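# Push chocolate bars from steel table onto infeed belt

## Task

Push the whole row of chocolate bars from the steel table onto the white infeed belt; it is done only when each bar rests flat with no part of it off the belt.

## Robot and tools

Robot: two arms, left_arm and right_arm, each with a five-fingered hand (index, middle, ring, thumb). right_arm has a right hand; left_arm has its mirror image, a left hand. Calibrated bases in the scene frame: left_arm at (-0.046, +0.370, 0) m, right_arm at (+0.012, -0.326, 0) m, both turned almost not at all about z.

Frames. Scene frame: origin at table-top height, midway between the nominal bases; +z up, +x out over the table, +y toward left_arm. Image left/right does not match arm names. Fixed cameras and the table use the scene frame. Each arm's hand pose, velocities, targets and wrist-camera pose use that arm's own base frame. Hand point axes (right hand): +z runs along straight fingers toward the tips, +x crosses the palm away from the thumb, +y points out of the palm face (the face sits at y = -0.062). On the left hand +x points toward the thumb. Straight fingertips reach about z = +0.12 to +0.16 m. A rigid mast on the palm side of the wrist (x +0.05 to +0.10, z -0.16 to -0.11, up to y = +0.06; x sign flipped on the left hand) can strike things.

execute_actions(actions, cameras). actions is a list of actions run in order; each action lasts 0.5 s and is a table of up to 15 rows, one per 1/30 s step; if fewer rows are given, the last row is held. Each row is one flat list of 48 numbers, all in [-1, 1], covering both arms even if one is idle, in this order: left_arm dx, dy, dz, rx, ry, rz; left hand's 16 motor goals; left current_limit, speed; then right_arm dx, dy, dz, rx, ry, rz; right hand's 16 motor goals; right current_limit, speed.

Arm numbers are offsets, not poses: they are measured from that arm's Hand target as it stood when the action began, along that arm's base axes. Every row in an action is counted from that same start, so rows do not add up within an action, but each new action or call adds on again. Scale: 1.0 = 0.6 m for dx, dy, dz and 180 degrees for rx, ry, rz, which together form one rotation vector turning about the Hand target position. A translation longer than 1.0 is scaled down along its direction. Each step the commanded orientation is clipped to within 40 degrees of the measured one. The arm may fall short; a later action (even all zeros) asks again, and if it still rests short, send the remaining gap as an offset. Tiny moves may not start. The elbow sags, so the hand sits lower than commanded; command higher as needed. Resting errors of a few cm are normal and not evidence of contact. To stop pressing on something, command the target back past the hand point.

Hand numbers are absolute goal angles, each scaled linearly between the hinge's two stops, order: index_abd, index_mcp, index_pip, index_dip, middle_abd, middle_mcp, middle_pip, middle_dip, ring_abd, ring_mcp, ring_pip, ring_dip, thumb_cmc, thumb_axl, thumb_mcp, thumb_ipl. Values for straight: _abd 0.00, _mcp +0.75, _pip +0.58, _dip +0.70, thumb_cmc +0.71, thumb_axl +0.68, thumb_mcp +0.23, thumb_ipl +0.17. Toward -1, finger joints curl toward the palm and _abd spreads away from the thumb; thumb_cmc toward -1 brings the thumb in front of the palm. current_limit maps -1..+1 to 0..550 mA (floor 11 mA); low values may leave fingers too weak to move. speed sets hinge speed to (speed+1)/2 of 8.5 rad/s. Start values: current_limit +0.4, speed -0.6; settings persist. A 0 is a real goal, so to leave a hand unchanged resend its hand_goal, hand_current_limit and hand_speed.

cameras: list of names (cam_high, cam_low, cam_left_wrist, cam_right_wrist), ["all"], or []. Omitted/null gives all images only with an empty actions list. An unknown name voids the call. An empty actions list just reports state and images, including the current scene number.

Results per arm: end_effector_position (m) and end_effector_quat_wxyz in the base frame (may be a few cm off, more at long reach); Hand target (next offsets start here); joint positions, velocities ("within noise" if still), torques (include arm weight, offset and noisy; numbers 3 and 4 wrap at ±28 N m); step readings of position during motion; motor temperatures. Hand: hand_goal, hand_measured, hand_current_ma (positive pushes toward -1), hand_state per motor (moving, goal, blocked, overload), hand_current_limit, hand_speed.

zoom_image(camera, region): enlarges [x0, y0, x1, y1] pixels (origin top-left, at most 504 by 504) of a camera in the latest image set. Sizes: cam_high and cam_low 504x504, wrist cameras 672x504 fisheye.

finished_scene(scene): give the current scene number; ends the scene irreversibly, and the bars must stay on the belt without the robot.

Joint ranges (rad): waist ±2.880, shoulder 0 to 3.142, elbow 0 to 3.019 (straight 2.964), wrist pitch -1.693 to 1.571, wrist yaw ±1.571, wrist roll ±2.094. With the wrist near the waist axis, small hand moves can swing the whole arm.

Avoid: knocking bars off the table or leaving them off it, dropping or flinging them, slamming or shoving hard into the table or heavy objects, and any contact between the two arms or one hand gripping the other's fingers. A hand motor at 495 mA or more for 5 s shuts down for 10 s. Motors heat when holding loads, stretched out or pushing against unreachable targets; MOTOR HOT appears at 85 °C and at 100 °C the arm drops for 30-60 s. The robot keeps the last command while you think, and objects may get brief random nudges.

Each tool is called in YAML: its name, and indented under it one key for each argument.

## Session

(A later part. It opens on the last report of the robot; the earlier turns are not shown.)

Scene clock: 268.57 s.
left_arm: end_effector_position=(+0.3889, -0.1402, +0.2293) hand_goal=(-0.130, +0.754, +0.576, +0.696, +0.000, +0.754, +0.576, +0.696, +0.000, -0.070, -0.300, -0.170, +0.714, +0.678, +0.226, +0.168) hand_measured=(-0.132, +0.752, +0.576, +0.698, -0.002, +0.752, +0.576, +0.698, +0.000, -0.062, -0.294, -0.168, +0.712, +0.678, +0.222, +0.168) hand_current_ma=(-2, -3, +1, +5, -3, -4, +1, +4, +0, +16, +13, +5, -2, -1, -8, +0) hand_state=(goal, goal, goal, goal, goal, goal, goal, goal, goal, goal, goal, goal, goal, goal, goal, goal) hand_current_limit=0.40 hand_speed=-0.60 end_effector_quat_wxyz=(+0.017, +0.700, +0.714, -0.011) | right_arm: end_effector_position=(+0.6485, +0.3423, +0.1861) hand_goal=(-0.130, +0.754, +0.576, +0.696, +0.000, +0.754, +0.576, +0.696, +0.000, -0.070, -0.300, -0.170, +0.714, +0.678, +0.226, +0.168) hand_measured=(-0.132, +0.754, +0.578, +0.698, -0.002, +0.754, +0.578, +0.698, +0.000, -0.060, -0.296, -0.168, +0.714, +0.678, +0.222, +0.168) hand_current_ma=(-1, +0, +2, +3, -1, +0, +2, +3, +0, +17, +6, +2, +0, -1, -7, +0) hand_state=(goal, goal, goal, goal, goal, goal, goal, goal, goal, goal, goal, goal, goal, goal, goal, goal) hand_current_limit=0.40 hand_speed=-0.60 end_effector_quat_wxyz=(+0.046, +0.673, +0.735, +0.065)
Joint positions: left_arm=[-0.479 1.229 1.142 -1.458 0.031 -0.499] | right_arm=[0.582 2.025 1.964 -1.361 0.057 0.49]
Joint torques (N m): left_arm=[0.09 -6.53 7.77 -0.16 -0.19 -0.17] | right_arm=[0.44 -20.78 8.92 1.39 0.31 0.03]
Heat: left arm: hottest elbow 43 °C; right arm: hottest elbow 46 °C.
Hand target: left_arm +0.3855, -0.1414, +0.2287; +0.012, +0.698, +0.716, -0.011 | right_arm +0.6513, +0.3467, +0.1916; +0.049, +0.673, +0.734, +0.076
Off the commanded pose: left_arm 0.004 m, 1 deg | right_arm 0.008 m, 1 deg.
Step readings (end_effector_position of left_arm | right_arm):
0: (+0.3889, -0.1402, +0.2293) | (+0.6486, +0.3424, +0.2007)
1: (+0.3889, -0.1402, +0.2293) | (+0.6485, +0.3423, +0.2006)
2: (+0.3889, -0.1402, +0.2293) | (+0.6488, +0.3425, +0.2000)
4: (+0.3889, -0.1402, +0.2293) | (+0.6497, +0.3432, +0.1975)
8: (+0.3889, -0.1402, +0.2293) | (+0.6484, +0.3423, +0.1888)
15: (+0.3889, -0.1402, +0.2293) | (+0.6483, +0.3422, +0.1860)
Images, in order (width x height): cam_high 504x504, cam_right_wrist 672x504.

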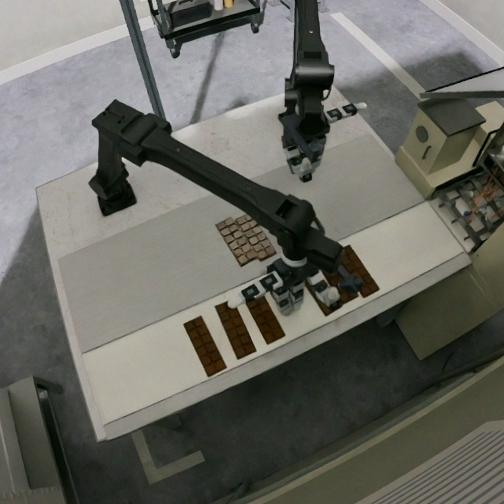

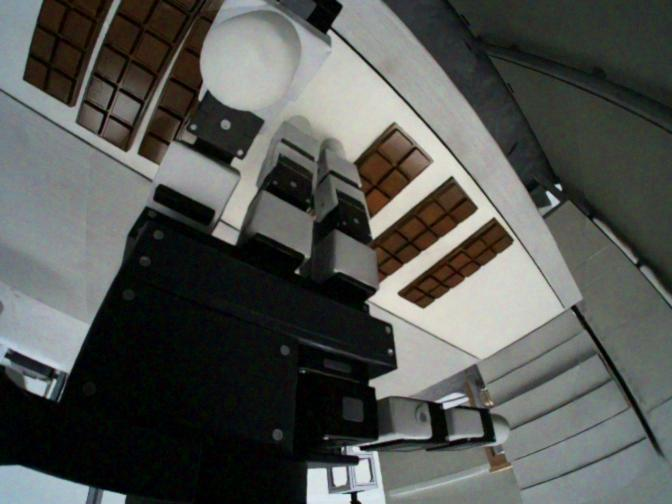

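execute_actions:
  actions:
    - [[0,0,0,0,0,0,-0.13,0.754,0.576,0.696,0,0.754,0.576,0.696,0,-0.07,-0.3,-0.17,0.714,0.678,0.226,0.168,0.4,-0.6,0.0,-0.04,-0.01,0,0,0,-0.13,0.754,0.576,0.696,0,0.754,0.576,0.696,0,-0.07,-0.3,-0.17,0.714,0.678,0.226,0.168,0.4,-0.6]]
  cameras: ["cam_high","cam_right_wrist"]

zoom_image:
  camera: "cam_right_wrist"
  region: [230, 60, 480, 230]

zoom_image:
  camera: "cam_high"
  region: [200, 260, 320, 370]

Scene clock: 269.87 s.
left_arm: end_effector_position=(+0.3889, -0.1402, +0.2293) hand_goal=(-0.130, +0.754, +0.576, +0.696, +0.000, +0.754, +0.576, +0.696, +0.000, -0.070, -0.300, -0.170, +0.714, +0.678, +0.226, +0.168) hand_measured=(-0.132, +0.752, +0.576, +0.698, -0.002, +0.752, +0.576, +0.698, +0.000, -0.062, -0.294, -0.168, +0.712, +0.678, +0.222, +0.168) hand_current_ma=(-2, -3, +1, +5, -3, -4, +1, +4, +0, +16, +13, +5, -2, -1, -8, +0) hand_state=(goal, goal, goal, goal, goal, goal, goal, goal, goal, goal, goal, goal, goal, goal, goal, goal) hand_current_limit=0.40 hand_speed=-0.60 end_effector_quat_wxyz=(+0.017, +0.700, +0.714, -0.011) | right_arm: end_effector_position=(+0.6457, +0.3333, +0.1832) hand_goal=(-0.130, +0.754, +0.576, +0.696, +0.000, +0.754, +0.576, +0.696, +0.000, -0.070, -0.300, -0.170, +0.714, +0.678, +0.226, +0.168) hand_measured=(-0.132, +0.754, +0.578, +0.698, -0.020, +0.750, +0.572, +0.696, +0.000, -0.060, -0.296, -0.168, +0.714, +0.678, +0.222, +0.168) hand_current_ma=(-1, +0, +2, +3, -32, -5, -4, +0, +0, +17, +6, +2, +0, -1, -7, +0) hand_state=(goal, goal, goal, goal, goal, goal, goal, goal, goal, goal, goal, goal, goal, goal, goal, goal) hand_current_limit=0.40 hand_speed=-0.60 end_effector_quat_wxyz=(+0.045, +0.671, +0.737, +0.073)
Joint positions: left_arm=[-0.479 1.229 1.142 -1.458 0.031 -0.499] | right_arm=[0.57 1.992 1.902 -1.317 0.049 0.472]
Joint torques (N m): left_arm=[0.09 -6.53 7.79 -0.14 -0.19 -0.17] | right_arm=[-1.08 -20.72 7.88 1.21 0.46 -0.11]
Heat: left arm: hottest elbow 43 °C; right arm: hottest elbow 46 °C.
Hand target: left_arm +0.3855, -0.1414, +0.2287; +0.012, +0.698, +0.716, -0.011 | right_arm +0.6513, +0.3229, +0.1857; +0.049, +0.673, +0.734, +0.076
Off the commanded pose: left_arm 0.004 m, 1 deg | right_arm 0.012 m, 1 deg.
Step readings (end_effector_position of left_arm | right_arm):
0: (+0.3889, -0.1402, +0.2293) | (+0.6485, +0.3423, +0.1861)
1: (+0.3889, -0.1402, +0.2293) | (+0.6485, +0.3423, +0.1860)
2: (+0.3889, -0.1402, +0.2293) | (+0.6484, +0.3423, +0.1842)
4: (+0.3889, -0.1402, +0.2293) | (+0.6482, +0.3393, +0.1832)
8: (+0.3889, -0.1402, +0.2293) | (+0.6452, +0.3349, +0.1832)
15: (+0.3889, -0.1402, +0.2293) | (+0.6457, +0.3331, +0.1831)
Images, in order (width x height): cam_high 504x504, cam_right_wrist 672x504.

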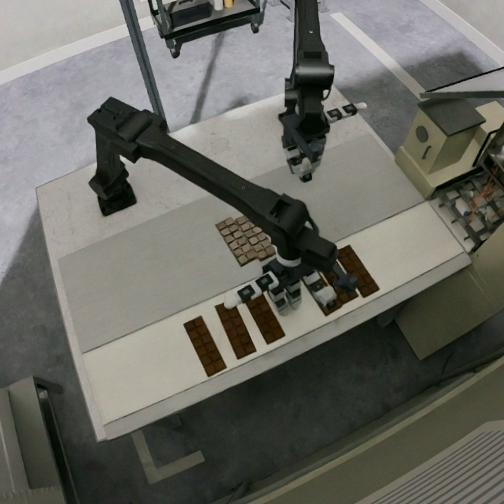

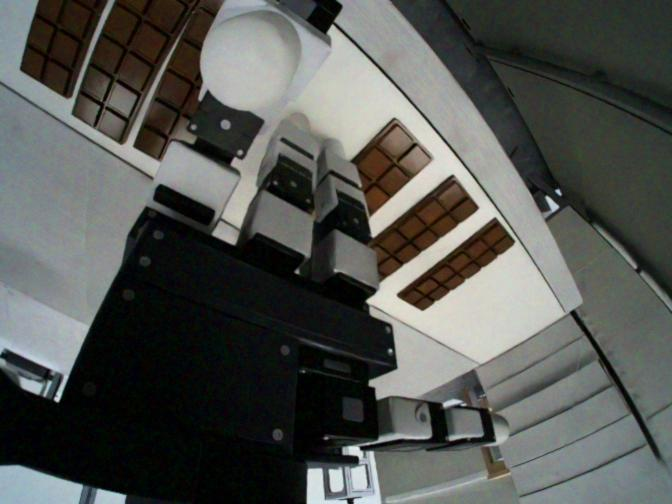

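Scaled by 2.016 from the camera's 672x504 image, which has a finer 960x720 frame.

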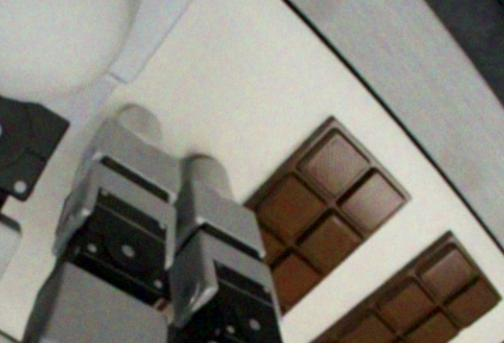

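Scaled by 4.200 from the camera's 504x504 image, which has a finer 720x720 frame.

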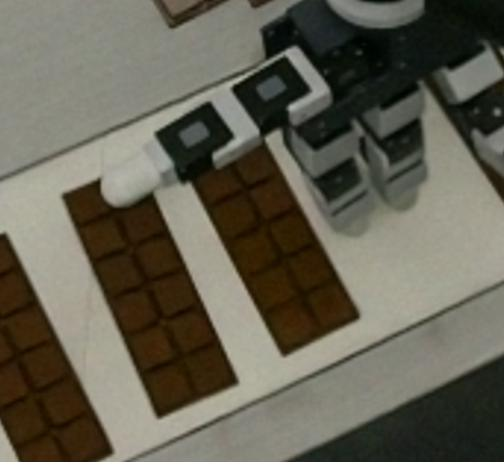

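execute_actions:
  actions:
    - [[0,0,0,0,0,0,-0.13,0.754,0.576,0.696,0,0.754,0.576,0.696,0,-0.07,-0.3,-0.17,0.714,0.678,0.226,0.168,0.4,-0.6,0.0,-0.035,0.007,0,0,0,-0.13,0.754,0.576,0.696,0,0.754,0.576,0.696,0,-0.07,-0.3,-0.17,0.714,0.678,0.226,0.168,0.4,-0.6]]
  cameras: ["cam_high","cam_right_wrist"]

zoom_image:
  camera: "cam_right_wrist"
  region: [230, 60, 480, 230]

zoom_image:
  camera: "cam_high"
  region: [200, 260, 320, 370]

Scene clock: 271.13 s.
left_arm: end_effector_position=(+0.3889, -0.1402, +0.2293) hand_goal=(-0.130, +0.754, +0.576, +0.696, +0.000, +0.754, +0.576, +0.696, +0.000, -0.070, -0.300, -0.170, +0.714, +0.678, +0.226, +0.168) hand_measured=(-0.132, +0.752, +0.576, +0.698, -0.002, +0.752, +0.576, +0.698, +0.000, -0.062, -0.294, -0.168, +0.712, +0.678, +0.222, +0.168) hand_current_ma=(-2, -3, +1, +5, -3, -4, +1, +4, +0, +16, +13, +5, -2, -1, -8, +0) hand_state=(goal, goal, goal, goal, goal, goal, goal, goal, goal, goal, goal, goal, goal, goal, goal, goal) hand_current_limit=0.40 hand_speed=-0.60 end_effector_quat_wxyz=(+0.017, +0.700, +0.714, -0.011) | right_arm: end_effector_position=(+0.6472, +0.3112, +0.1824) hand_goal=(-0.130, +0.754, +0.576, +0.696, +0.000, +0.754, +0.576, +0.696, +0.000, -0.070, -0.300, -0.170, +0.714, +0.678, +0.226, +0.168) hand_measured=(-0.134, +0.754, +0.578, +0.698, -0.026, +0.748, +0.570, +0.694, +0.000, -0.060, -0.296, -0.168, +0.714, +0.678, +0.222, +0.168) hand_current_ma=(-3, +0, +1, +2, -47, -9, -7, -2, +0, +17, +6, +2, +0, -1, -7, +0) hand_state=(goal, goal, goal, goal, blocked, goal, goal, goal, goal, goal, goal, goal, goal, goal, goal, goal) hand_current_limit=0.40 hand_speed=-0.60 end_effector_quat_wxyz=(+0.043, +0.672, +0.736, +0.071)
Joint positions: left_arm=[-0.479 1.229 1.142 -1.458 0.031 -0.499] | right_arm=[0.538 1.965 1.86 -1.305 0.041 0.444]
Joint torques (N m): left_arm=[0.09 -6.53 7.79 -0.14 -0.19 -0.17] | right_arm=[-0.91 -20.84 8.01 1.14 0.56 -0.12]
Heat: left arm: hottest elbow 43 °C; right arm: hottest elbow 46 °C.
Hand target: left_arm +0.3855, -0.1414, +0.2287; +0.012, +0.698, +0.716, -0.011 | right_arm +0.6514, +0.3017, +0.1897; +0.049, +0.673, +0.734, +0.076
Off the commanded pose: left_arm 0.004 m, 1 deg | right_arm 0.013 m, 1 deg.
Step readings (end_effector_position of left_arm | right_arm):
0: (+0.3889, -0.1402, +0.2293) | (+0.6457, +0.3333, +0.1832)
1: (+0.3889, -0.1402, +0.2293) | (+0.6457, +0.3333, +0.1831)
2: (+0.3889, -0.1402, +0.2293) | (+0.6455, +0.3329, +0.1829)
4: (+0.3889, -0.1402, +0.2293) | (+0.6445, +0.3307, +0.1832)
8: (+0.3889, -0.1402, +0.2293) | (+0.6443, +0.3197, +0.1827)
15: (+0.3889, -0.1402, +0.2293) | (+0.6471, +0.3110, +0.1824)
Images, in order (width x height): cam_high 504x504, cam_right_wrist 672x504.

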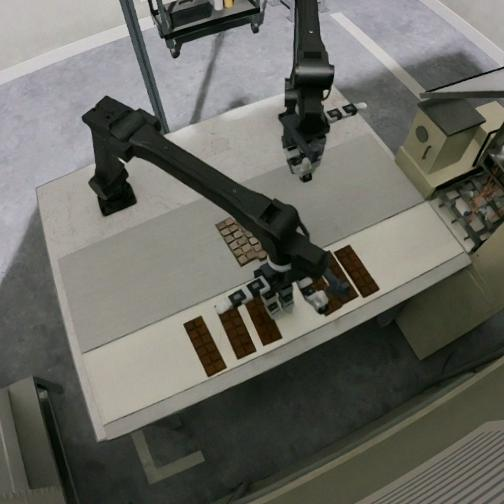

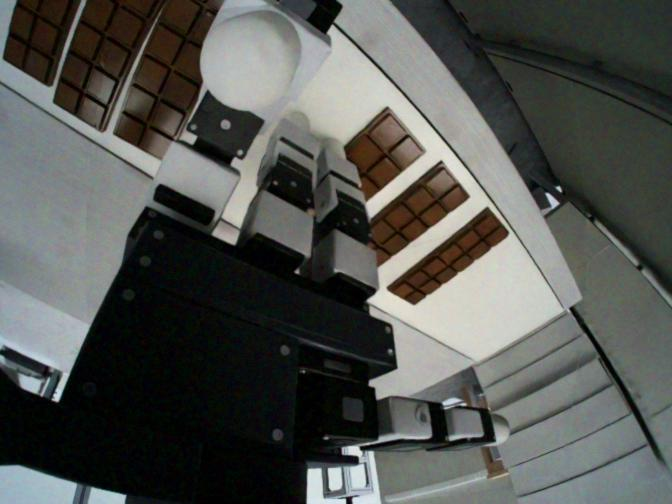

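Scaled by 2.016 from the camera's 672x504 image, which has a finer 960x720 frame.

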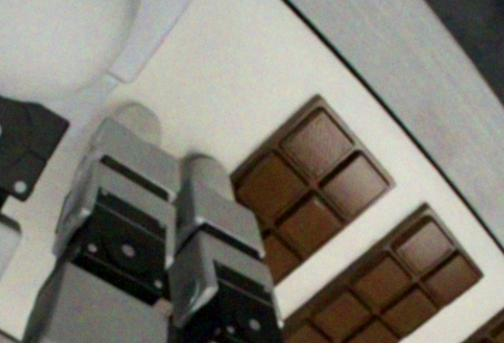

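Scaled by 4.200 from the camera's 504x504 image, which has a finer 720x720 frame.

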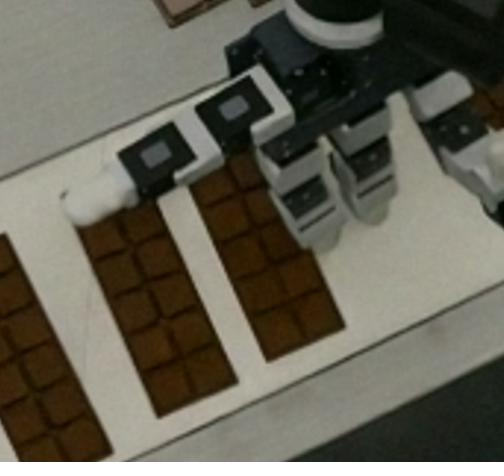

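execute_actions:
  actions:
    - [[0,0,0,0,0,0,-0.13,0.754,0.576,0.696,0,0.754,0.576,0.696,0,-0.07,-0.3,-0.17,0.714,0.678,0.226,0.168,0.4,-0.6,-0.06,0.03,0.008,0,0,0,-0.13,0.754,0.576,0.696,0,0.754,0.576,0.696,0,-0.07,-0.3,-0.17,0.714,0.678,0.226,0.168,0.4,-0.6]]
    - [[0,0,0,0,0,0,-0.13,0.754,0.576,0.696,0,0.754,0.576,0.696,0,-0.07,-0.3,-0.17,0.714,0.678,0.226,0.168,0.4,-0.6,-0.01,-0.055,-0.002,0,0,0,-0.13,0.754,0.576,0.696,0,0.754,0.576,0.696,0,-0.07,-0.3,-0.17,0.714,0.678,0.226,0.168,0.4,-0.6]]
  cameras: ["cam_high","cam_right_wrist"]

zoom_image:
  camera: "cam_right_wrist"
  region: [230, 60, 480, 230]

zoom_image:
  camera: "cam_high"
  region: [200, 260, 320, 370]

Scene clock: 273.53 s.
left_arm: end_effector_position=(+0.3889, -0.1402, +0.2293) hand_goal=(-0.130, +0.754, +0.576, +0.696, +0.000, +0.754, +0.576, +0.696, +0.000, -0.070, -0.300, -0.170, +0.714, +0.678, +0.226, +0.168) hand_measured=(-0.132, +0.752, +0.576, +0.698, -0.002, +0.752, +0.576, +0.698, +0.000, -0.062, -0.294, -0.168, +0.712, +0.678, +0.222, +0.168) hand_current_ma=(-2, -3, +1, +5, -3, -4, +1, +4, +0, +16, +13, +5, -2, -1, -8, +0) hand_state=(goal, goal, goal, goal, goal, goal, goal, goal, goal, goal, goal, goal, goal, goal, goal, goal) hand_current_limit=0.40 hand_speed=-0.60 end_effector_quat_wxyz=(+0.017, +0.700, +0.714, -0.011) | right_arm: end_effector_position=(+0.6047, +0.2924, +0.1807) hand_goal=(-0.130, +0.754, +0.576, +0.696, +0.000, +0.754, +0.576, +0.696, +0.000, -0.070, -0.300, -0.170, +0.714, +0.678, +0.226, +0.168) hand_measured=(-0.136, +0.752, +0.574, +0.696, -0.006, +0.750, +0.572, +0.692, +0.000, -0.060, -0.296, -0.168, +0.714, +0.678, +0.222, +0.168) hand_current_ma=(-5, -1, -2, +0, -5, -4, -4, -3, +0, +17, +6, +2, +0, -1, -7, +0) hand_state=(goal, goal, goal, goal, goal, goal, goal, goal, goal, goal, goal, goal, goal, goal, goal, goal) hand_current_limit=0.40 hand_speed=-0.60 end_effector_quat_wxyz=(+0.043, +0.673, +0.736, +0.063)
Joint positions: left_arm=[-0.479 1.229 1.142 -1.458 0.031 -0.499] | right_arm=[0.55 1.848 1.683 -1.261 0.049 0.458]
Joint torques (N m): left_arm=[0.09 -6.53 7.77 -0.14 -0.2 -0.17] | right_arm=[-0.62 -19.66 8.2 1.31 0.36 -0.12]
Heat: left arm: hottest elbow 43 °C; right arm: hottest elbow 46 °C.
Hand target: left_arm +0.3855, -0.1414, +0.2287; +0.012, +0.698, +0.716, -0.011 | right_arm +0.6093, +0.2867, +0.1934; +0.049, +0.673, +0.734, +0.076
Off the commanded pose: left_arm 0.004 m, 1 deg | right_arm 0.015 m, 2 deg.
Step readings (end_effector_position of left_arm | right_arm):
0: (+0.3889, -0.1402, +0.2293) | (+0.6472, +0.3112, +0.1824)
1: (+0.3889, -0.1402, +0.2293) | (+0.6470, +0.3111, +0.1823)
2: (+0.3889, -0.1402, +0.2293) | (+0.6460, +0.3111, +0.1821)
4: (+0.3889, -0.1402, +0.2293) | (+0.6402, +0.3110, +0.1824)
8: (+0.3889, -0.1402, +0.2293) | (+0.6259, +0.3115, +0.1823)
15: (+0.3889, -0.1402, +0.2293) | (+0.6194, +0.3150, +0.1818)
16: (+0.3889, -0.1402, +0.2293) | (+0.6192, +0.3148, +0.1815)
17: (+0.3889, -0.1402, +0.2293) | (+0.6182, +0.3142, +0.1811)
19: (+0.3889, -0.1402, +0.2293) | (+0.6145, +0.3097, +0.1810)
23: (+0.3889, -0.1402, +0.2293) | (+0.6048, +0.2985, +0.1808)
30: (+0.3889, -0.1402, +0.2293) | (+0.6047, +0.2922, +0.1804)
Images, in order (width x height): cam_high 504x504, cam_right_wrist 672x504.

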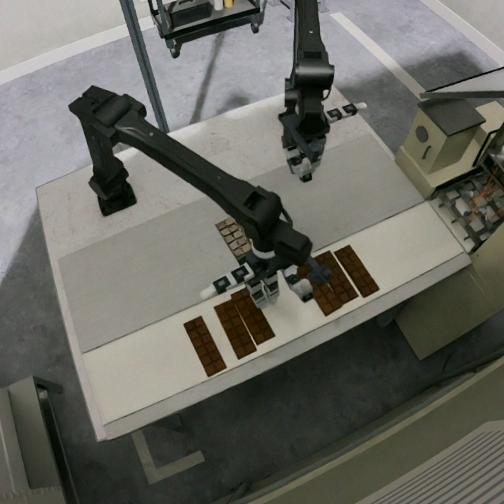

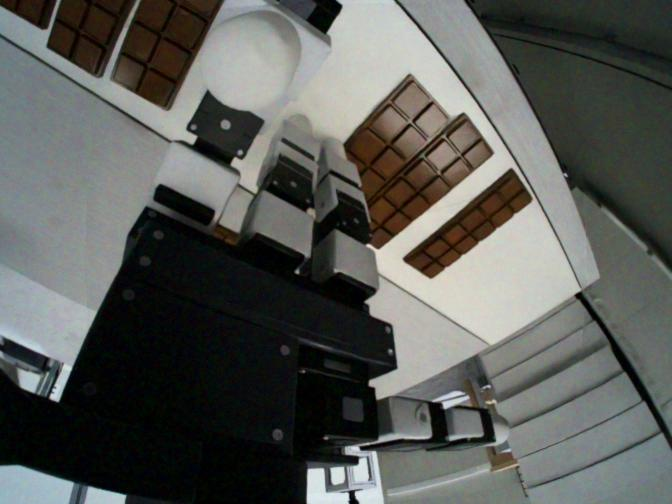

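Scaled by 2.016 from the camera's 672x504 image, which has a finer 960x720 frame.

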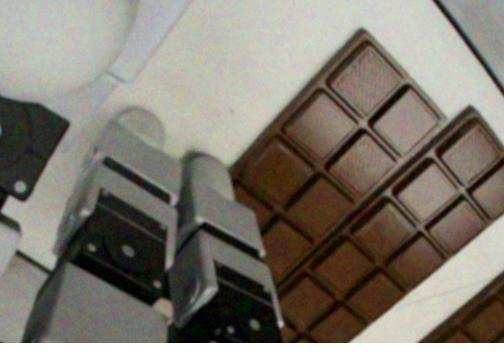

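Scaled by 4.200 from the camera's 504x504 image, which has a finer 720x720 frame.

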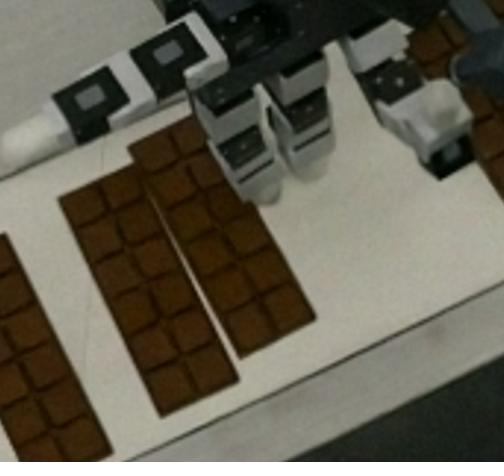

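execute_actions:
  actions:
    - [[0,0,0,0,0,0,-0.13,0.754,0.576,0.696,0,0.754,0.576,0.696,0,-0.07,-0.3,-0.17,0.714,0.678,0.226,0.168,0.4,-0.6,-0.01,0.03,0.05,0,0,0,-0.13,0.754,0.576,0.696,0,0.754,0.576,0.696,0,-0.07,-0.3,-0.17,0.714,0.678,0.226,0.168,0.4,-0.6]]
    - [[0,0.1,0,0,0,0,-0.13,0.754,0.576,0.696,0,0.754,0.576,0.696,0,-0.07,-0.3,-0.17,0.714,0.678,0.226,0.168,0.4,-0.6,-0.11,-0.02,0.06,0,0.028,0,-0.13,0.754,0.576,0.696,0,0.754,0.576,0.696,0,-0.07,-0.3,-0.17,0.714,0.678,0.226,0.168,0.4,-0.6]]
    - [[0,0.1,0,0,0,0,-0.13,0.754,0.576,0.696,0,0.754,0.576,0.696,0,-0.07,-0.3,-0.17,0.714,0.678,0.226,0.168,0.4,-0.6,-0.18,-0.02,0.0,0,0.028,0,-0.13,0.754,0.576,0.696,0,0.754,0.576,0.696,0,-0.07,-0.3,-0.17,0.714,0.678,0.226,0.168,0.4,-0.6]]
    - [[0,0,0,0,0,0,-0.13,0.754,0.576,0.696,0,0.754,0.576,0.696,0,-0.07,-0.3,-0.17,0.714,0.678,0.226,0.168,0.4,-0.6,-0.167,0,-0.04,0,0,0,-0.13,0.754,0.576,0.696,0,0.754,0.576,0.696,0,-0.07,-0.3,-0.17,0.714,0.678,0.226,0.168,0.4,-0.6]]
  cameras: ["cam_high","cam_right_wrist"]

zoom_image:
  camera: "cam_right_wrist"
  region: [230, 60, 480, 230]

zoom_image:
  camera: "cam_high"
  region: [180, 200, 350, 370]

Scene clock: 279.40 s.
left_arm: end_effector_position=(+0.3871, -0.0228, +0.2238) hand_goal=(-0.130, +0.754, +0.576, +0.696, +0.000, +0.754, +0.576, +0.696, +0.000, -0.070, -0.300, -0.170, +0.714, +0.678, +0.226, +0.168) hand_measured=(-0.132, +0.752, +0.576, +0.698, -0.002, +0.752, +0.576, +0.698, +0.000, -0.062, -0.294, -0.168, +0.712, +0.678, +0.222, +0.168) hand_current_ma=(-1, -3, +1, +5, -2, -4, +1, +4, +0, +16, +13, +5, -1, -1, -8, +0) hand_state=(goal, goal, goal, goal, goal, goal, goal, goal, goal, goal, goal, goal, goal, goal, goal, goal) hand_current_limit=0.40 hand_speed=-0.60 end_effector_quat_wxyz=(+0.010, +0.696, +0.718, -0.012) | right_arm: end_effector_position=(+0.3281, +0.2784, +0.2287) hand_goal=(-0.130, +0.754, +0.576, +0.696, +0.000, +0.754, +0.576, +0.696, +0.000, -0.070, -0.300, -0.170, +0.714, +0.678, +0.226, +0.168) hand_measured=(-0.132, +0.752, +0.574, +0.696, -0.002, +0.752, +0.574, +0.694, +0.000, -0.062, -0.296, -0.168, +0.714, +0.678, +0.222, +0.168) hand_current_ma=(-1, -2, -2, +0, -2, -2, -2, -3, +0, +14, +6, +2, -1, -1, -7, +0) hand_state=(goal, goal, goal, goal, goal, goal, goal, goal, goal, goal, goal, goal, goal, goal, goal, goal) hand_current_limit=0.40 hand_speed=-0.60 end_effector_quat_wxyz=(-0.017, +0.675, +0.737, +0.002)
Joint positions: left_arm=[-0.139 1.14 1.059 -1.488 0.031 -0.171] | right_arm=[0.869 1.332 1.237 -1.47 -0.033 0.78]
Joint torques (N m): left_arm=[1.26 -6.07 8.12 -0.23 -0.01 0.11] | right_arm=[0.5 -10.11 8.42 0.96 0.28 0.09]
Heat: left arm: hottest elbow 43 °C; right arm: hottest elbow 45 °C.
Hand target: left_arm +0.3855, -0.0214, +0.2286; +0.012, +0.698, +0.716, -0.011 | right_arm +0.3292, +0.2807, +0.2353; -0.015, +0.677, +0.735, +0.017
Off the commanded pose: left_arm 0.005 m, 0 deg | right_arm 0.007 m, 2 deg.
Step readings (end_effector_position of left_arm | right_arm):
0: (+0.3889, -0.1402, +0.2293) | (+0.6047, +0.2925, +0.1807)
1: (+0.3889, -0.1402, +0.2293) | (+0.6047, +0.2925, +0.1807)
2: (+0.3889, -0.1402, +0.2293) | (+0.6046, +0.2924, +0.1806)
4: (+0.3889, -0.1402, +0.2293) | (+0.6031, +0.2918, +0.1802)
8: (+0.3889, -0.1402, +0.2293) | (+0.5972, +0.2928, +0.1806)
15: (+0.3889, -0.1402, +0.2293) | (+0.5948, +0.2933, +0.1825)
16: (+0.3887, -0.1400, +0.2290) | (+0.5944, +0.2933, +0.1827)
17: (+0.3886, -0.1387, +0.2281) | (+0.5910, +0.2936, +0.1830)
19: (+0.3868, -0.1286, +0.2238) | (+0.5797, +0.2912, +0.1861)
23: (+0.3843, -0.0933, +0.2187) | (+0.5572, +0.2907, +0.2129)
30: (+0.3864, -0.0807, +0.2233) | (+0.5381, +0.2916, +0.2582)
31: (+0.3866, -0.0809, +0.2233) | (+0.5371, +0.2913, +0.2591)
32: (+0.3868, -0.0795, +0.2228) | (+0.5321, +0.2918, +0.2567)
34: (+0.3866, -0.0684, +0.2214) | (+0.5125, +0.2866, +0.2462)
38: (+0.3850, -0.0301, +0.2215) | (+0.4600, +0.2785, +0.2308)
45: (+0.3864, -0.0201, +0.2238) | (+0.4327, +0.2855, +0.2528)
46: (+0.3865, -0.0205, +0.2238) | (+0.4315, +0.2844, +0.2544)
47: (+0.3866, -0.0209, +0.2238) | (+0.4263, +0.2837, +0.2529)
49: (+0.3868, -0.0216, +0.2238) | (+0.4069, +0.2762, +0.2428)
53: (+0.3869, -0.0223, +0.2238) | (+0.3514, +0.2717, +0.2205)
60: (+0.3871, -0.0227, +0.2238) | (+0.3278, +0.2813, +0.2278)
Images, in order (width x height): cam_high 504x504, cam_right_wrist 672x504.

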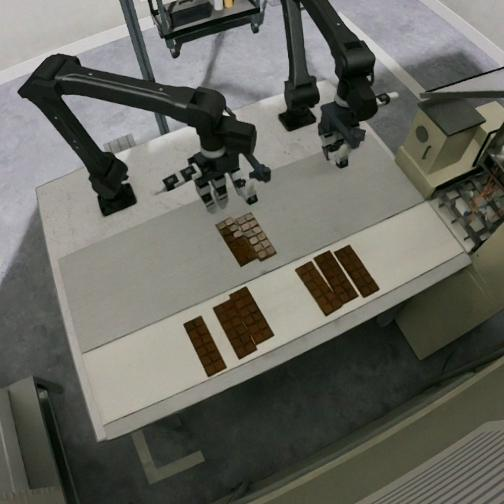

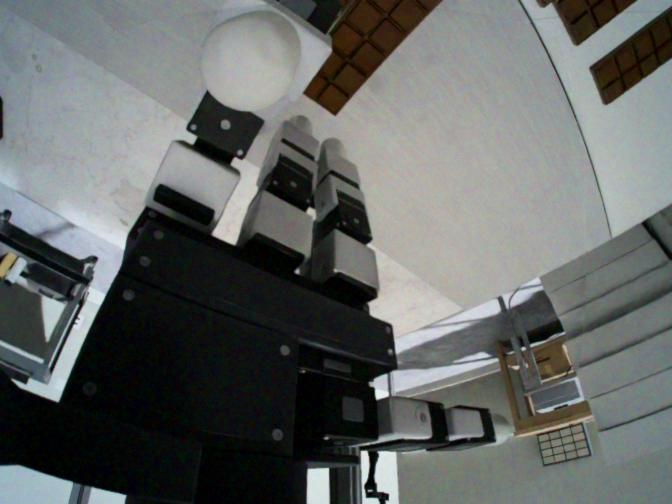

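Scaled by 2.016 from the camera's 672x504 image, which has a finer 960x720 frame.

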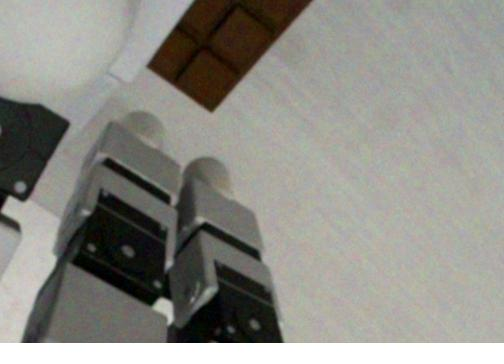

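Scaled by 2.965 from the camera's 504x504 image, which has a finer 720x720 frame.

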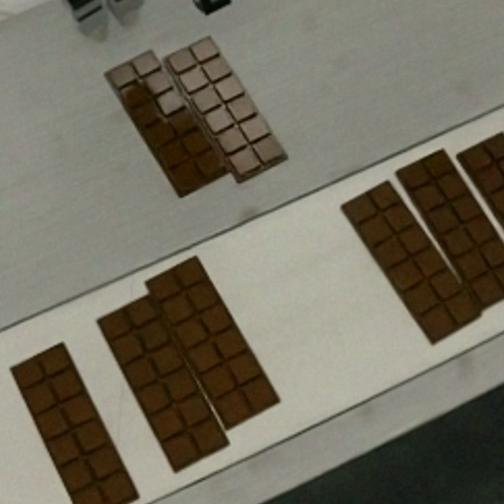

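execute_actions:
  actions:
    - [[0,0,0,0,0,0,-0.13,0.754,0.576,0.696,0,0.754,0.576,0.696,0,-0.07,-0.3,-0.17,0.714,0.678,0.226,0.168,0.4,-0.6,-0.035,0.008,-0.06,0,0,0.017,-0.13,0.754,0.576,0.696,0,0.754,0.576,0.696,0,-0.07,-0.3,-0.17,0.714,0.678,0.226,0.168,0.4,-0.6]]
  cameras: ["cam_high","cam_right_wrist"]

zoom_image:
  camera: "cam_right_wrist"
  region: [230, 60, 480, 230]

Scene clock: 281.30 s.
left_arm: end_effector_position=(+0.3871, -0.0228, +0.2238) hand_goal=(-0.130, +0.754, +0.576, +0.696, +0.000, +0.754, +0.576, +0.696, +0.000, -0.070, -0.300, -0.170, +0.714, +0.678, +0.226, +0.168) hand_measured=(-0.132, +0.752, +0.576, +0.698, -0.002, +0.752, +0.576, +0.698, +0.000, -0.062, -0.294, -0.168, +0.712, +0.678, +0.222, +0.168) hand_current_ma=(-1, -3, +1, +5, -2, -4, +1, +4, +0, +16, +13, +5, -1, -1, -8, +0) hand_state=(goal, goal, goal, goal, goal, goal, goal, goal, goal, goal, goal, goal, goal, goal, goal, goal) hand_current_limit=0.40 hand_speed=-0.60 end_effector_quat_wxyz=(+0.010, +0.696, +0.718, -0.012) | right_arm: end_effector_position=(+0.3068, +0.2805, +0.1897) hand_goal=(-0.130, +0.754, +0.576, +0.696, +0.000, +0.754, +0.576, +0.696, +0.000, -0.070, -0.300, -0.170, +0.714, +0.678, +0.226, +0.168) hand_measured=(-0.132, +0.752, +0.574, +0.696, -0.002, +0.752, +0.574, +0.694, +0.000, -0.062, -0.296, -0.168, +0.714, +0.678, +0.222, +0.168) hand_current_ma=(-1, -2, -2, +0, -2, -2, -2, -3, +0, +14, +6, +2, -1, -1, -7, +0) hand_state=(goal, goal, goal, goal, goal, goal, goal, goal, goal, goal, goal, goal, goal, goal, goal, goal) hand_current_limit=0.40 hand_speed=-0.60 end_effector_quat_wxyz=(-0.016, +0.659, +0.752, -0.002)
Joint positions: left_arm=[-0.139 1.14 1.059 -1.488 0.031 -0.171] | right_arm=[0.912 1.313 1.117 -1.376 -0.032 0.781]
Joint torques (N m): left_arm=[1.26 -6.01 8.12 -0.23 -0.01 0.11] | right_arm=[0.73 -10.17 8.61 0.94 0.27 0]
Heat: left arm: hottest elbow 42 °C; right arm: hottest elbow 45 °C.
Hand target: left_arm +0.3855, -0.0214, +0.2286; +0.012, +0.698, +0.716, -0.011 | right_arm +0.3082, +0.2855, +0.1994; -0.016, +0.657, +0.753, +0.016
Off the commanded pose: left_arm 0.005 m, 0 deg | right_arm 0.011 m, 2 deg.
Step readings (end_effector_position of left_arm | right_arm):
0: (+0.3871, -0.0228, +0.2238) | (+0.3281, +0.2783, +0.2286)
1: (+0.3871, -0.0228, +0.2238) | (+0.3280, +0.2783, +0.2282)
2: (+0.3871, -0.0228, +0.2238) | (+0.3275, +0.2789, +0.2263)
4: (+0.3871, -0.0228, +0.2238) | (+0.3242, +0.2791, +0.2178)
8: (+0.3871, -0.0228, +0.2238) | (+0.3101, +0.2766, +0.1955)
15: (+0.3871, -0.0228, +0.2238) | (+0.3065, +0.2801, +0.1896)
Images, in order (width x height): cam_high 504x504, cam_right_wrist 672x504.

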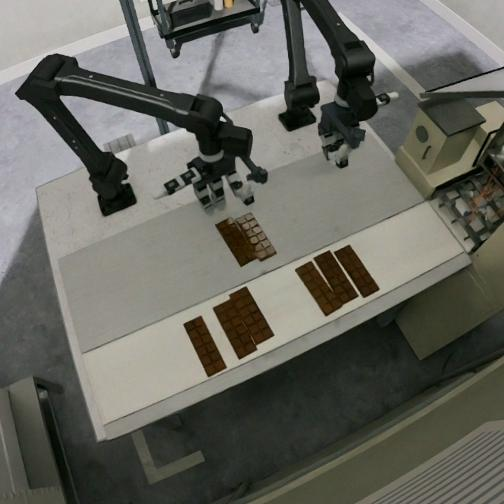

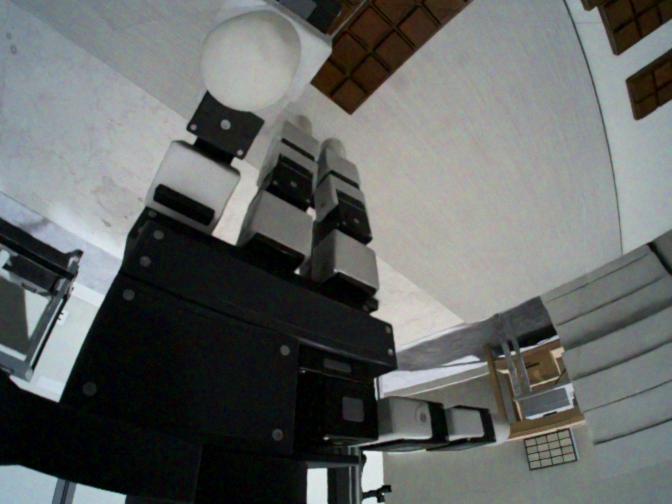

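Scaled by 2.016 from the camera's 672x504 image, which has a finer 960x720 frame.

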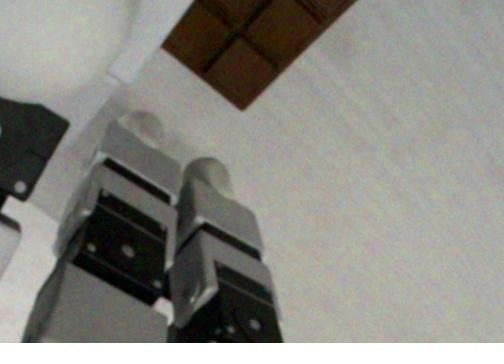

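execute_actions:
  actions:
    - [[0,0,0,0,0,0,-0.13,0.754,0.576,0.696,0,0.754,0.576,0.696,0,-0.07,-0.3,-0.17,0.714,0.678,0.226,0.168,0.4,-0.6,0.0,0.0,-0.046,0,0,0,-0.13,0.754,0.576,0.696,0,0.754,0.576,0.696,0,-0.07,-0.3,-0.17,0.714,0.678,0.226,0.168,0.4,-0.6]]
  cameras: ["cam_high","cam_right_wrist"]

zoom_image:
  camera: "cam_right_wrist"
  region: [230, 60, 480, 230]

Scene clock: 282.90 s.
left_arm: end_effector_position=(+0.3871, -0.0228, +0.2238) hand_goal=(-0.130, +0.754, +0.576, +0.696, +0.000, +0.754, +0.576, +0.696, +0.000, -0.070, -0.300, -0.170, +0.714, +0.678, +0.226, +0.168) hand_measured=(-0.132, +0.752, +0.576, +0.698, -0.002, +0.752, +0.576, +0.698, +0.000, -0.062, -0.294, -0.168, +0.712, +0.678, +0.222, +0.168) hand_current_ma=(-1, -3, +1, +5, -2, -4, +1, +4, +0, +16, +13, +5, -1, -1, -8, +0) hand_state=(goal, goal, goal, goal, goal, goal, goal, goal, goal, goal, goal, goal, goal, goal, goal, goal) hand_current_limit=0.40 hand_speed=-0.60 end_effector_quat_wxyz=(+0.010, +0.696, +0.718, -0.012) | right_arm: end_effector_position=(+0.3064, +0.2801, +0.1693) hand_goal=(-0.130, +0.754, +0.576, +0.696, +0.000, +0.754, +0.576, +0.696, +0.000, -0.070, -0.300, -0.170, +0.714, +0.678, +0.226, +0.168) hand_measured=(-0.132, +0.752, +0.574, +0.696, -0.002, +0.752, +0.574, +0.694, +0.000, -0.062, -0.296, -0.168, +0.714, +0.678, +0.222, +0.168) hand_current_ma=(-1, -2, -2, +0, -2, -2, -2, -3, +0, +14, +6, +2, -1, -1, -7, +0) hand_state=(goal, goal, goal, goal, goal, goal, goal, goal, goal, goal, goal, goal, goal, goal, goal, goal) hand_current_limit=0.40 hand_speed=-0.60 end_effector_quat_wxyz=(-0.016, +0.659, +0.752, +0.007)
Joint positions: left_arm=[-0.139 1.14 1.059 -1.488 0.031 -0.171] | right_arm=[0.912 1.312 1.06 -1.301 -0.032 0.781]
Joint torques (N m): left_arm=[1.26 -6.01 8.12 -0.23 -0.01 0.11] | right_arm=[0.62 -8.64 8.25 1.06 0.27 0.01]
Heat: left arm: hottest elbow 42 °C; right arm: hottest elbow 45 °C.
Hand target: left_arm +0.3855, -0.0214, +0.2286; +0.012, +0.698, +0.716, -0.011 | right_arm +0.3081, +0.2855, +0.1717; -0.016, +0.657, +0.753, +0.016
Off the commanded pose: left_arm 0.005 m, 0 deg | right_arm 0.006 m, 1 deg.
Step readings (end_effector_position of left_arm | right_arm):
0: (+0.3871, -0.0228, +0.2238) | (+0.3068, +0.2805, +0.1897)
1: (+0.3871, -0.0228, +0.2238) | (+0.3068, +0.2806, +0.1895)
2: (+0.3871, -0.0228, +0.2238) | (+0.3072, +0.2811, +0.1887)
4: (+0.3871, -0.0228, +0.2238) | (+0.3082, +0.2824, +0.1841)
8: (+0.3871, -0.0228, +0.2238) | (+0.3061, +0.2797, +0.1722)
15: (+0.3871, -0.0228, +0.2238) | (+0.3063, +0.2799, +0.1693)
Images, in order (width x height): cam_high 504x504, cam_right_wrist 672x504.

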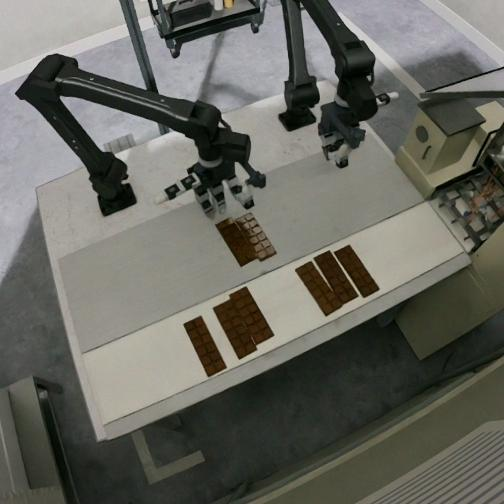

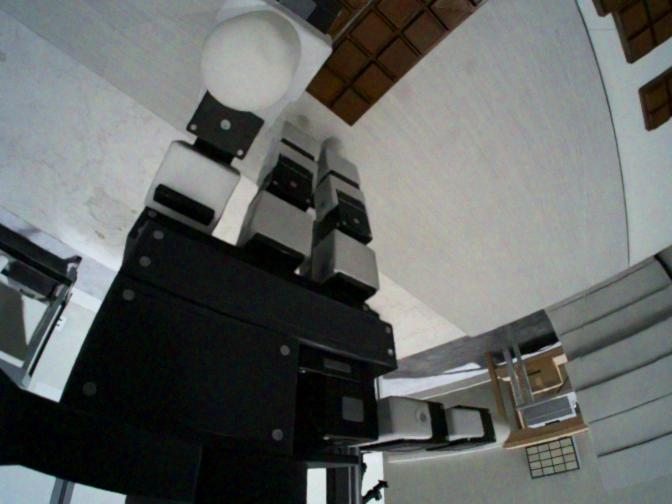

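Scaled by 2.016 from the camera's 672x504 image, which has a finer 960x720 frame.

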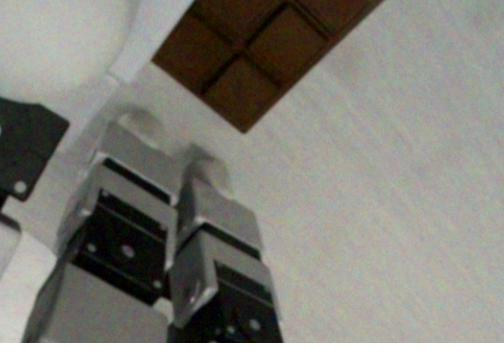

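execute_actions:
  actions:
    - [[0,0,0,0,0,0,-0.13,0.754,0.576,0.696,0,0.754,0.576,0.696,0,-0.07,-0.3,-0.17,0.714,0.678,0.226,0.168,0.4,-0.6,0.055,0.014,0.0,0,0,0,-0.13,0.754,0.576,0.696,0,0.754,0.576,0.696,0,-0.07,-0.3,-0.17,0.714,0.678,0.226,0.168,0.4,-0.6]]
  cameras: ["cam_high","cam_right_wrist"]

zoom_image:
  camera: "cam_right_wrist"
  region: [230, 60, 480, 230]

Scene clock: 284.33 s.
left_arm: end_effector_position=(+0.3871, -0.0228, +0.2238) hand_goal=(-0.130, +0.754, +0.576, +0.696, +0.000, +0.754, +0.576, +0.696, +0.000, -0.070, -0.300, -0.170, +0.714, +0.678, +0.226, +0.168) hand_measured=(-0.132, +0.752, +0.576, +0.698, -0.002, +0.752, +0.576, +0.698, +0.000, -0.062, -0.294, -0.168, +0.712, +0.678, +0.222, +0.168) hand_current_ma=(-1, -3, +1, +5, -2, -4, +1, +4, +0, +16, +13, +5, -1, -1, -8, +0) hand_state=(goal, goal, goal, goal, goal, goal, goal, goal, goal, goal, goal, goal, goal, goal, goal, goal) hand_current_limit=0.40 hand_speed=-0.60 end_effector_quat_wxyz=(+0.010, +0.696, +0.718, -0.012) | right_arm: end_effector_position=(+0.3259, +0.2812, +0.1595) hand_goal=(-0.130, +0.754, +0.576, +0.696, +0.000, +0.754, +0.576, +0.696, +0.000, -0.070, -0.300, -0.170, +0.714, +0.678, +0.226, +0.168) hand_measured=(-0.130, +0.760, +0.580, +0.696, -0.002, +0.760, +0.582, +0.698, +0.000, -0.060, -0.296, -0.168, +0.714, +0.678, +0.222, +0.168) hand_current_ma=(+1, +9, +4, +0, -1, +10, +7, +2, +0, +17, +6, +2, -1, -1, -7, +0) hand_state=(goal, goal, goal, goal, goal, goal, goal, goal, goal, goal, goal, goal, goal, goal, goal, goal) hand_current_limit=0.40 hand_speed=-0.60 end_effector_quat_wxyz=(-0.016, +0.659, +0.752, -0.003)
Joint positions: left_arm=[-0.139 1.14 1.059 -1.488 0.031 -0.171] | right_arm=[0.872 1.367 1.087 -1.295 -0.033 0.741]
Joint torques (N m): left_arm=[1.26 -6.01 8.12 -0.24 -0.01 0.11] | right_arm=[-0.26 -8 11.36 0.87 0.26 -0.15]
Heat: left arm: hottest elbow 42 °C; right arm: hottest elbow 45 °C.
Hand target: left_arm +0.3855, -0.0214, +0.2286; +0.012, +0.698, +0.716, -0.011 | right_arm +0.3412, +0.2940, +0.1719; -0.016, +0.657, +0.753, +0.017
Off the commanded pose: left_arm 0.005 m, 0 deg | right_arm 0.023 m, 2 deg.
Step readings (end_effector_position of left_arm | right_arm):
0: (+0.3871, -0.0228, +0.2238) | (+0.3064, +0.2801, +0.1693)
1: (+0.3871, -0.0228, +0.2238) | (+0.3064, +0.2801, +0.1693)
2: (+0.3871, -0.0228, +0.2238) | (+0.3066, +0.2801, +0.1687)
4: (+0.3871, -0.0228, +0.2238) | (+0.3086, +0.2797, +0.1654)
8: (+0.3871, -0.0228, +0.2238) | (+0.3205, +0.2794, +0.1602)
15: (+0.3871, -0.0228, +0.2238) | (+0.3259, +0.2809, +0.1595)
Images, in order (width x height): cam_high 504x504, cam_right_wrist 672x504.

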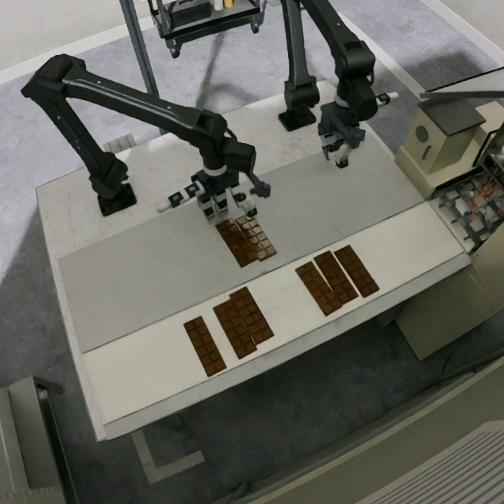

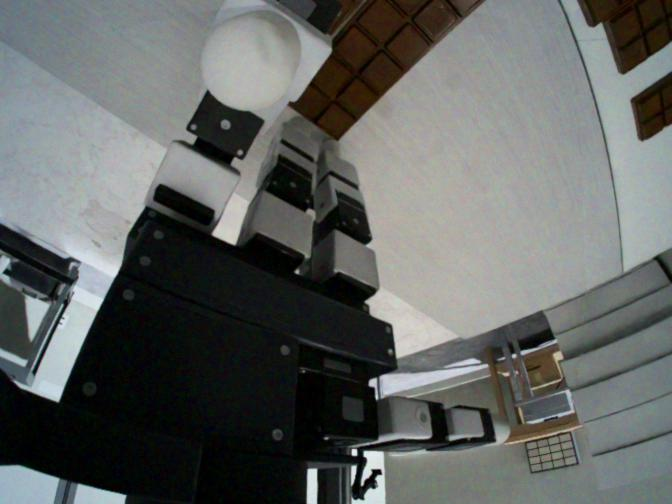

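Scaled by 2.016 from the camera's 672x504 image, which has a finer 960x720 frame.

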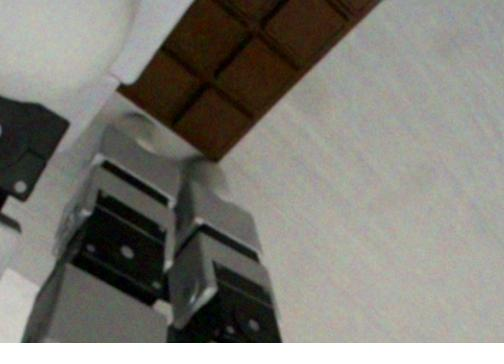

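execute_actions:
  actions:
    - [[0,0,0,0,0,0,-0.13,0.754,0.576,0.696,0,0.754,0.576,0.696,0,-0.07,-0.3,-0.17,0.714,0.678,0.226,0.168,0.4,-0.6,0.03,0.015,0.01,0,0,0,-0.13,0.754,0.576,0.696,0,0.754,0.576,0.696,0,-0.07,-0.3,-0.17,0.714,0.678,0.226,0.168,0.4,-0.6]]
  cameras: ["cam_high","cam_right_wrist"]

zoom_image:
  camera: "cam_right_wrist"
  region: [230, 60, 480, 230]

zoom_image:
  camera: "cam_high"
  region: [170, 190, 290, 300]

Scene clock: 285.53 s.
left_arm: end_effector_position=(+0.3871, -0.0228, +0.2238) hand_goal=(-0.130, +0.754, +0.576, +0.696, +0.000, +0.754, +0.576, +0.696, +0.000, -0.070, -0.300, -0.170, +0.714, +0.678, +0.226, +0.168) hand_measured=(-0.132, +0.752, +0.576, +0.698, -0.002, +0.752, +0.576, +0.698, +0.000, -0.062, -0.294, -0.168, +0.712, +0.678, +0.222, +0.168) hand_current_ma=(-1, -3, +1, +5, -2, -4, +1, +4, +0, +16, +13, +5, -1, -1, -8, +0) hand_state=(goal, goal, goal, goal, goal, goal, goal, goal, goal, goal, goal, goal, goal, goal, goal, goal) hand_current_limit=0.40 hand_speed=-0.60 end_effector_quat_wxyz=(+0.010, +0.696, +0.718, -0.012) | right_arm: end_effector_position=(+0.3418, +0.2901, +0.1598) hand_goal=(-0.130, +0.754, +0.576, +0.696, +0.000, +0.754, +0.576, +0.696, +0.000, -0.070, -0.300, -0.170, +0.714, +0.678, +0.226, +0.168) hand_measured=(-0.128, +0.764, +0.582, +0.698, +0.012, +0.776, +0.592, +0.704, +0.000, -0.060, -0.296, -0.168, +0.714, +0.678, +0.222, +0.168) hand_current_ma=(+1, +16, +8, +1, +15, +45, +27, +10, +0, +17, +6, +2, -1, -1, -7, +0) hand_state=(goal, goal, goal, goal, goal, blocked, goal, goal, goal, goal, goal, goal, goal, goal, goal, goal) hand_current_limit=0.40 hand_speed=-0.60 end_effector_quat_wxyz=(-0.016, +0.658, +0.752, -0.005)
Joint positions: left_arm=[-0.139 1.14 1.059 -1.488 0.031 -0.171] | right_arm=[0.856 1.414 1.135 -1.302 -0.033 0.723]
Joint torques (N m): left_arm=[1.26 -6.01 8.12 -0.23 -0.01 0.11] | right_arm=[-0.67 -9 12.23 0.44 0.23 -0.14]
Heat: left arm: hottest elbow 42 °C; right arm: hottest elbow 45 °C.
Hand target: left_arm +0.3855, -0.0214, +0.2286; +0.012, +0.698, +0.716, -0.011 | right_arm +0.3591, +0.3029, +0.1778; -0.016, +0.658, +0.753, +0.016
Off the commanded pose: left_arm 0.005 m, 0 deg | right_arm 0.028 m, 2 deg.
Step readings (end_effector_position of left_arm | right_arm):
0: (+0.3871, -0.0228, +0.2238) | (+0.3259, +0.2812, +0.1595)
1: (+0.3871, -0.0228, +0.2238) | (+0.3260, +0.2813, +0.1595)
2: (+0.3871, -0.0228, +0.2238) | (+0.3268, +0.2816, +0.1597)
4: (+0.3871, -0.0228, +0.2238) | (+0.3303, +0.2829, +0.1596)
8: (+0.3871, -0.0228, +0.2238) | (+0.3385, +0.2882, +0.1596)
15: (+0.3871, -0.0228, +0.2238) | (+0.3418, +0.2901, +0.1598)
Images, in order (width x height): cam_high 504x504, cam_right_wrist 672x504.

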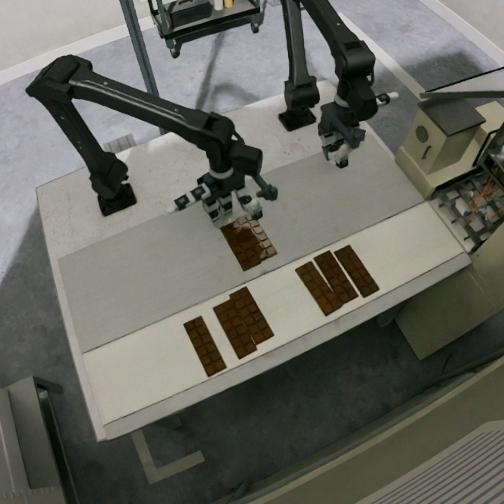

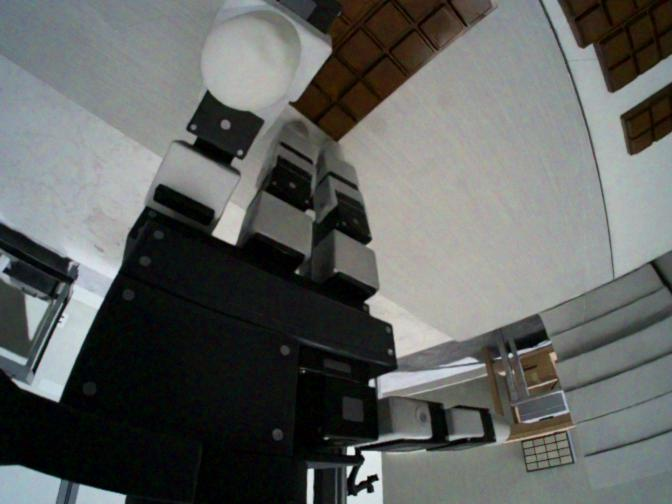

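Scaled by 2.016 from the camera's 672x504 image, which has a finer 960x720 frame.

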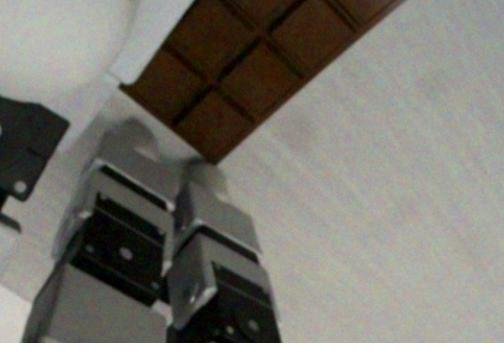

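Scaled by 4.200 from the camera's 504x504 image, which has a finer 720x720 frame.

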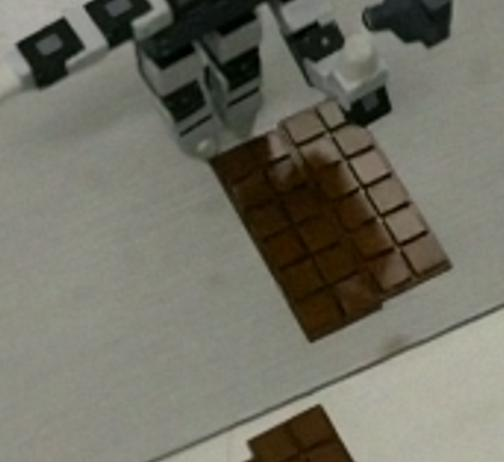

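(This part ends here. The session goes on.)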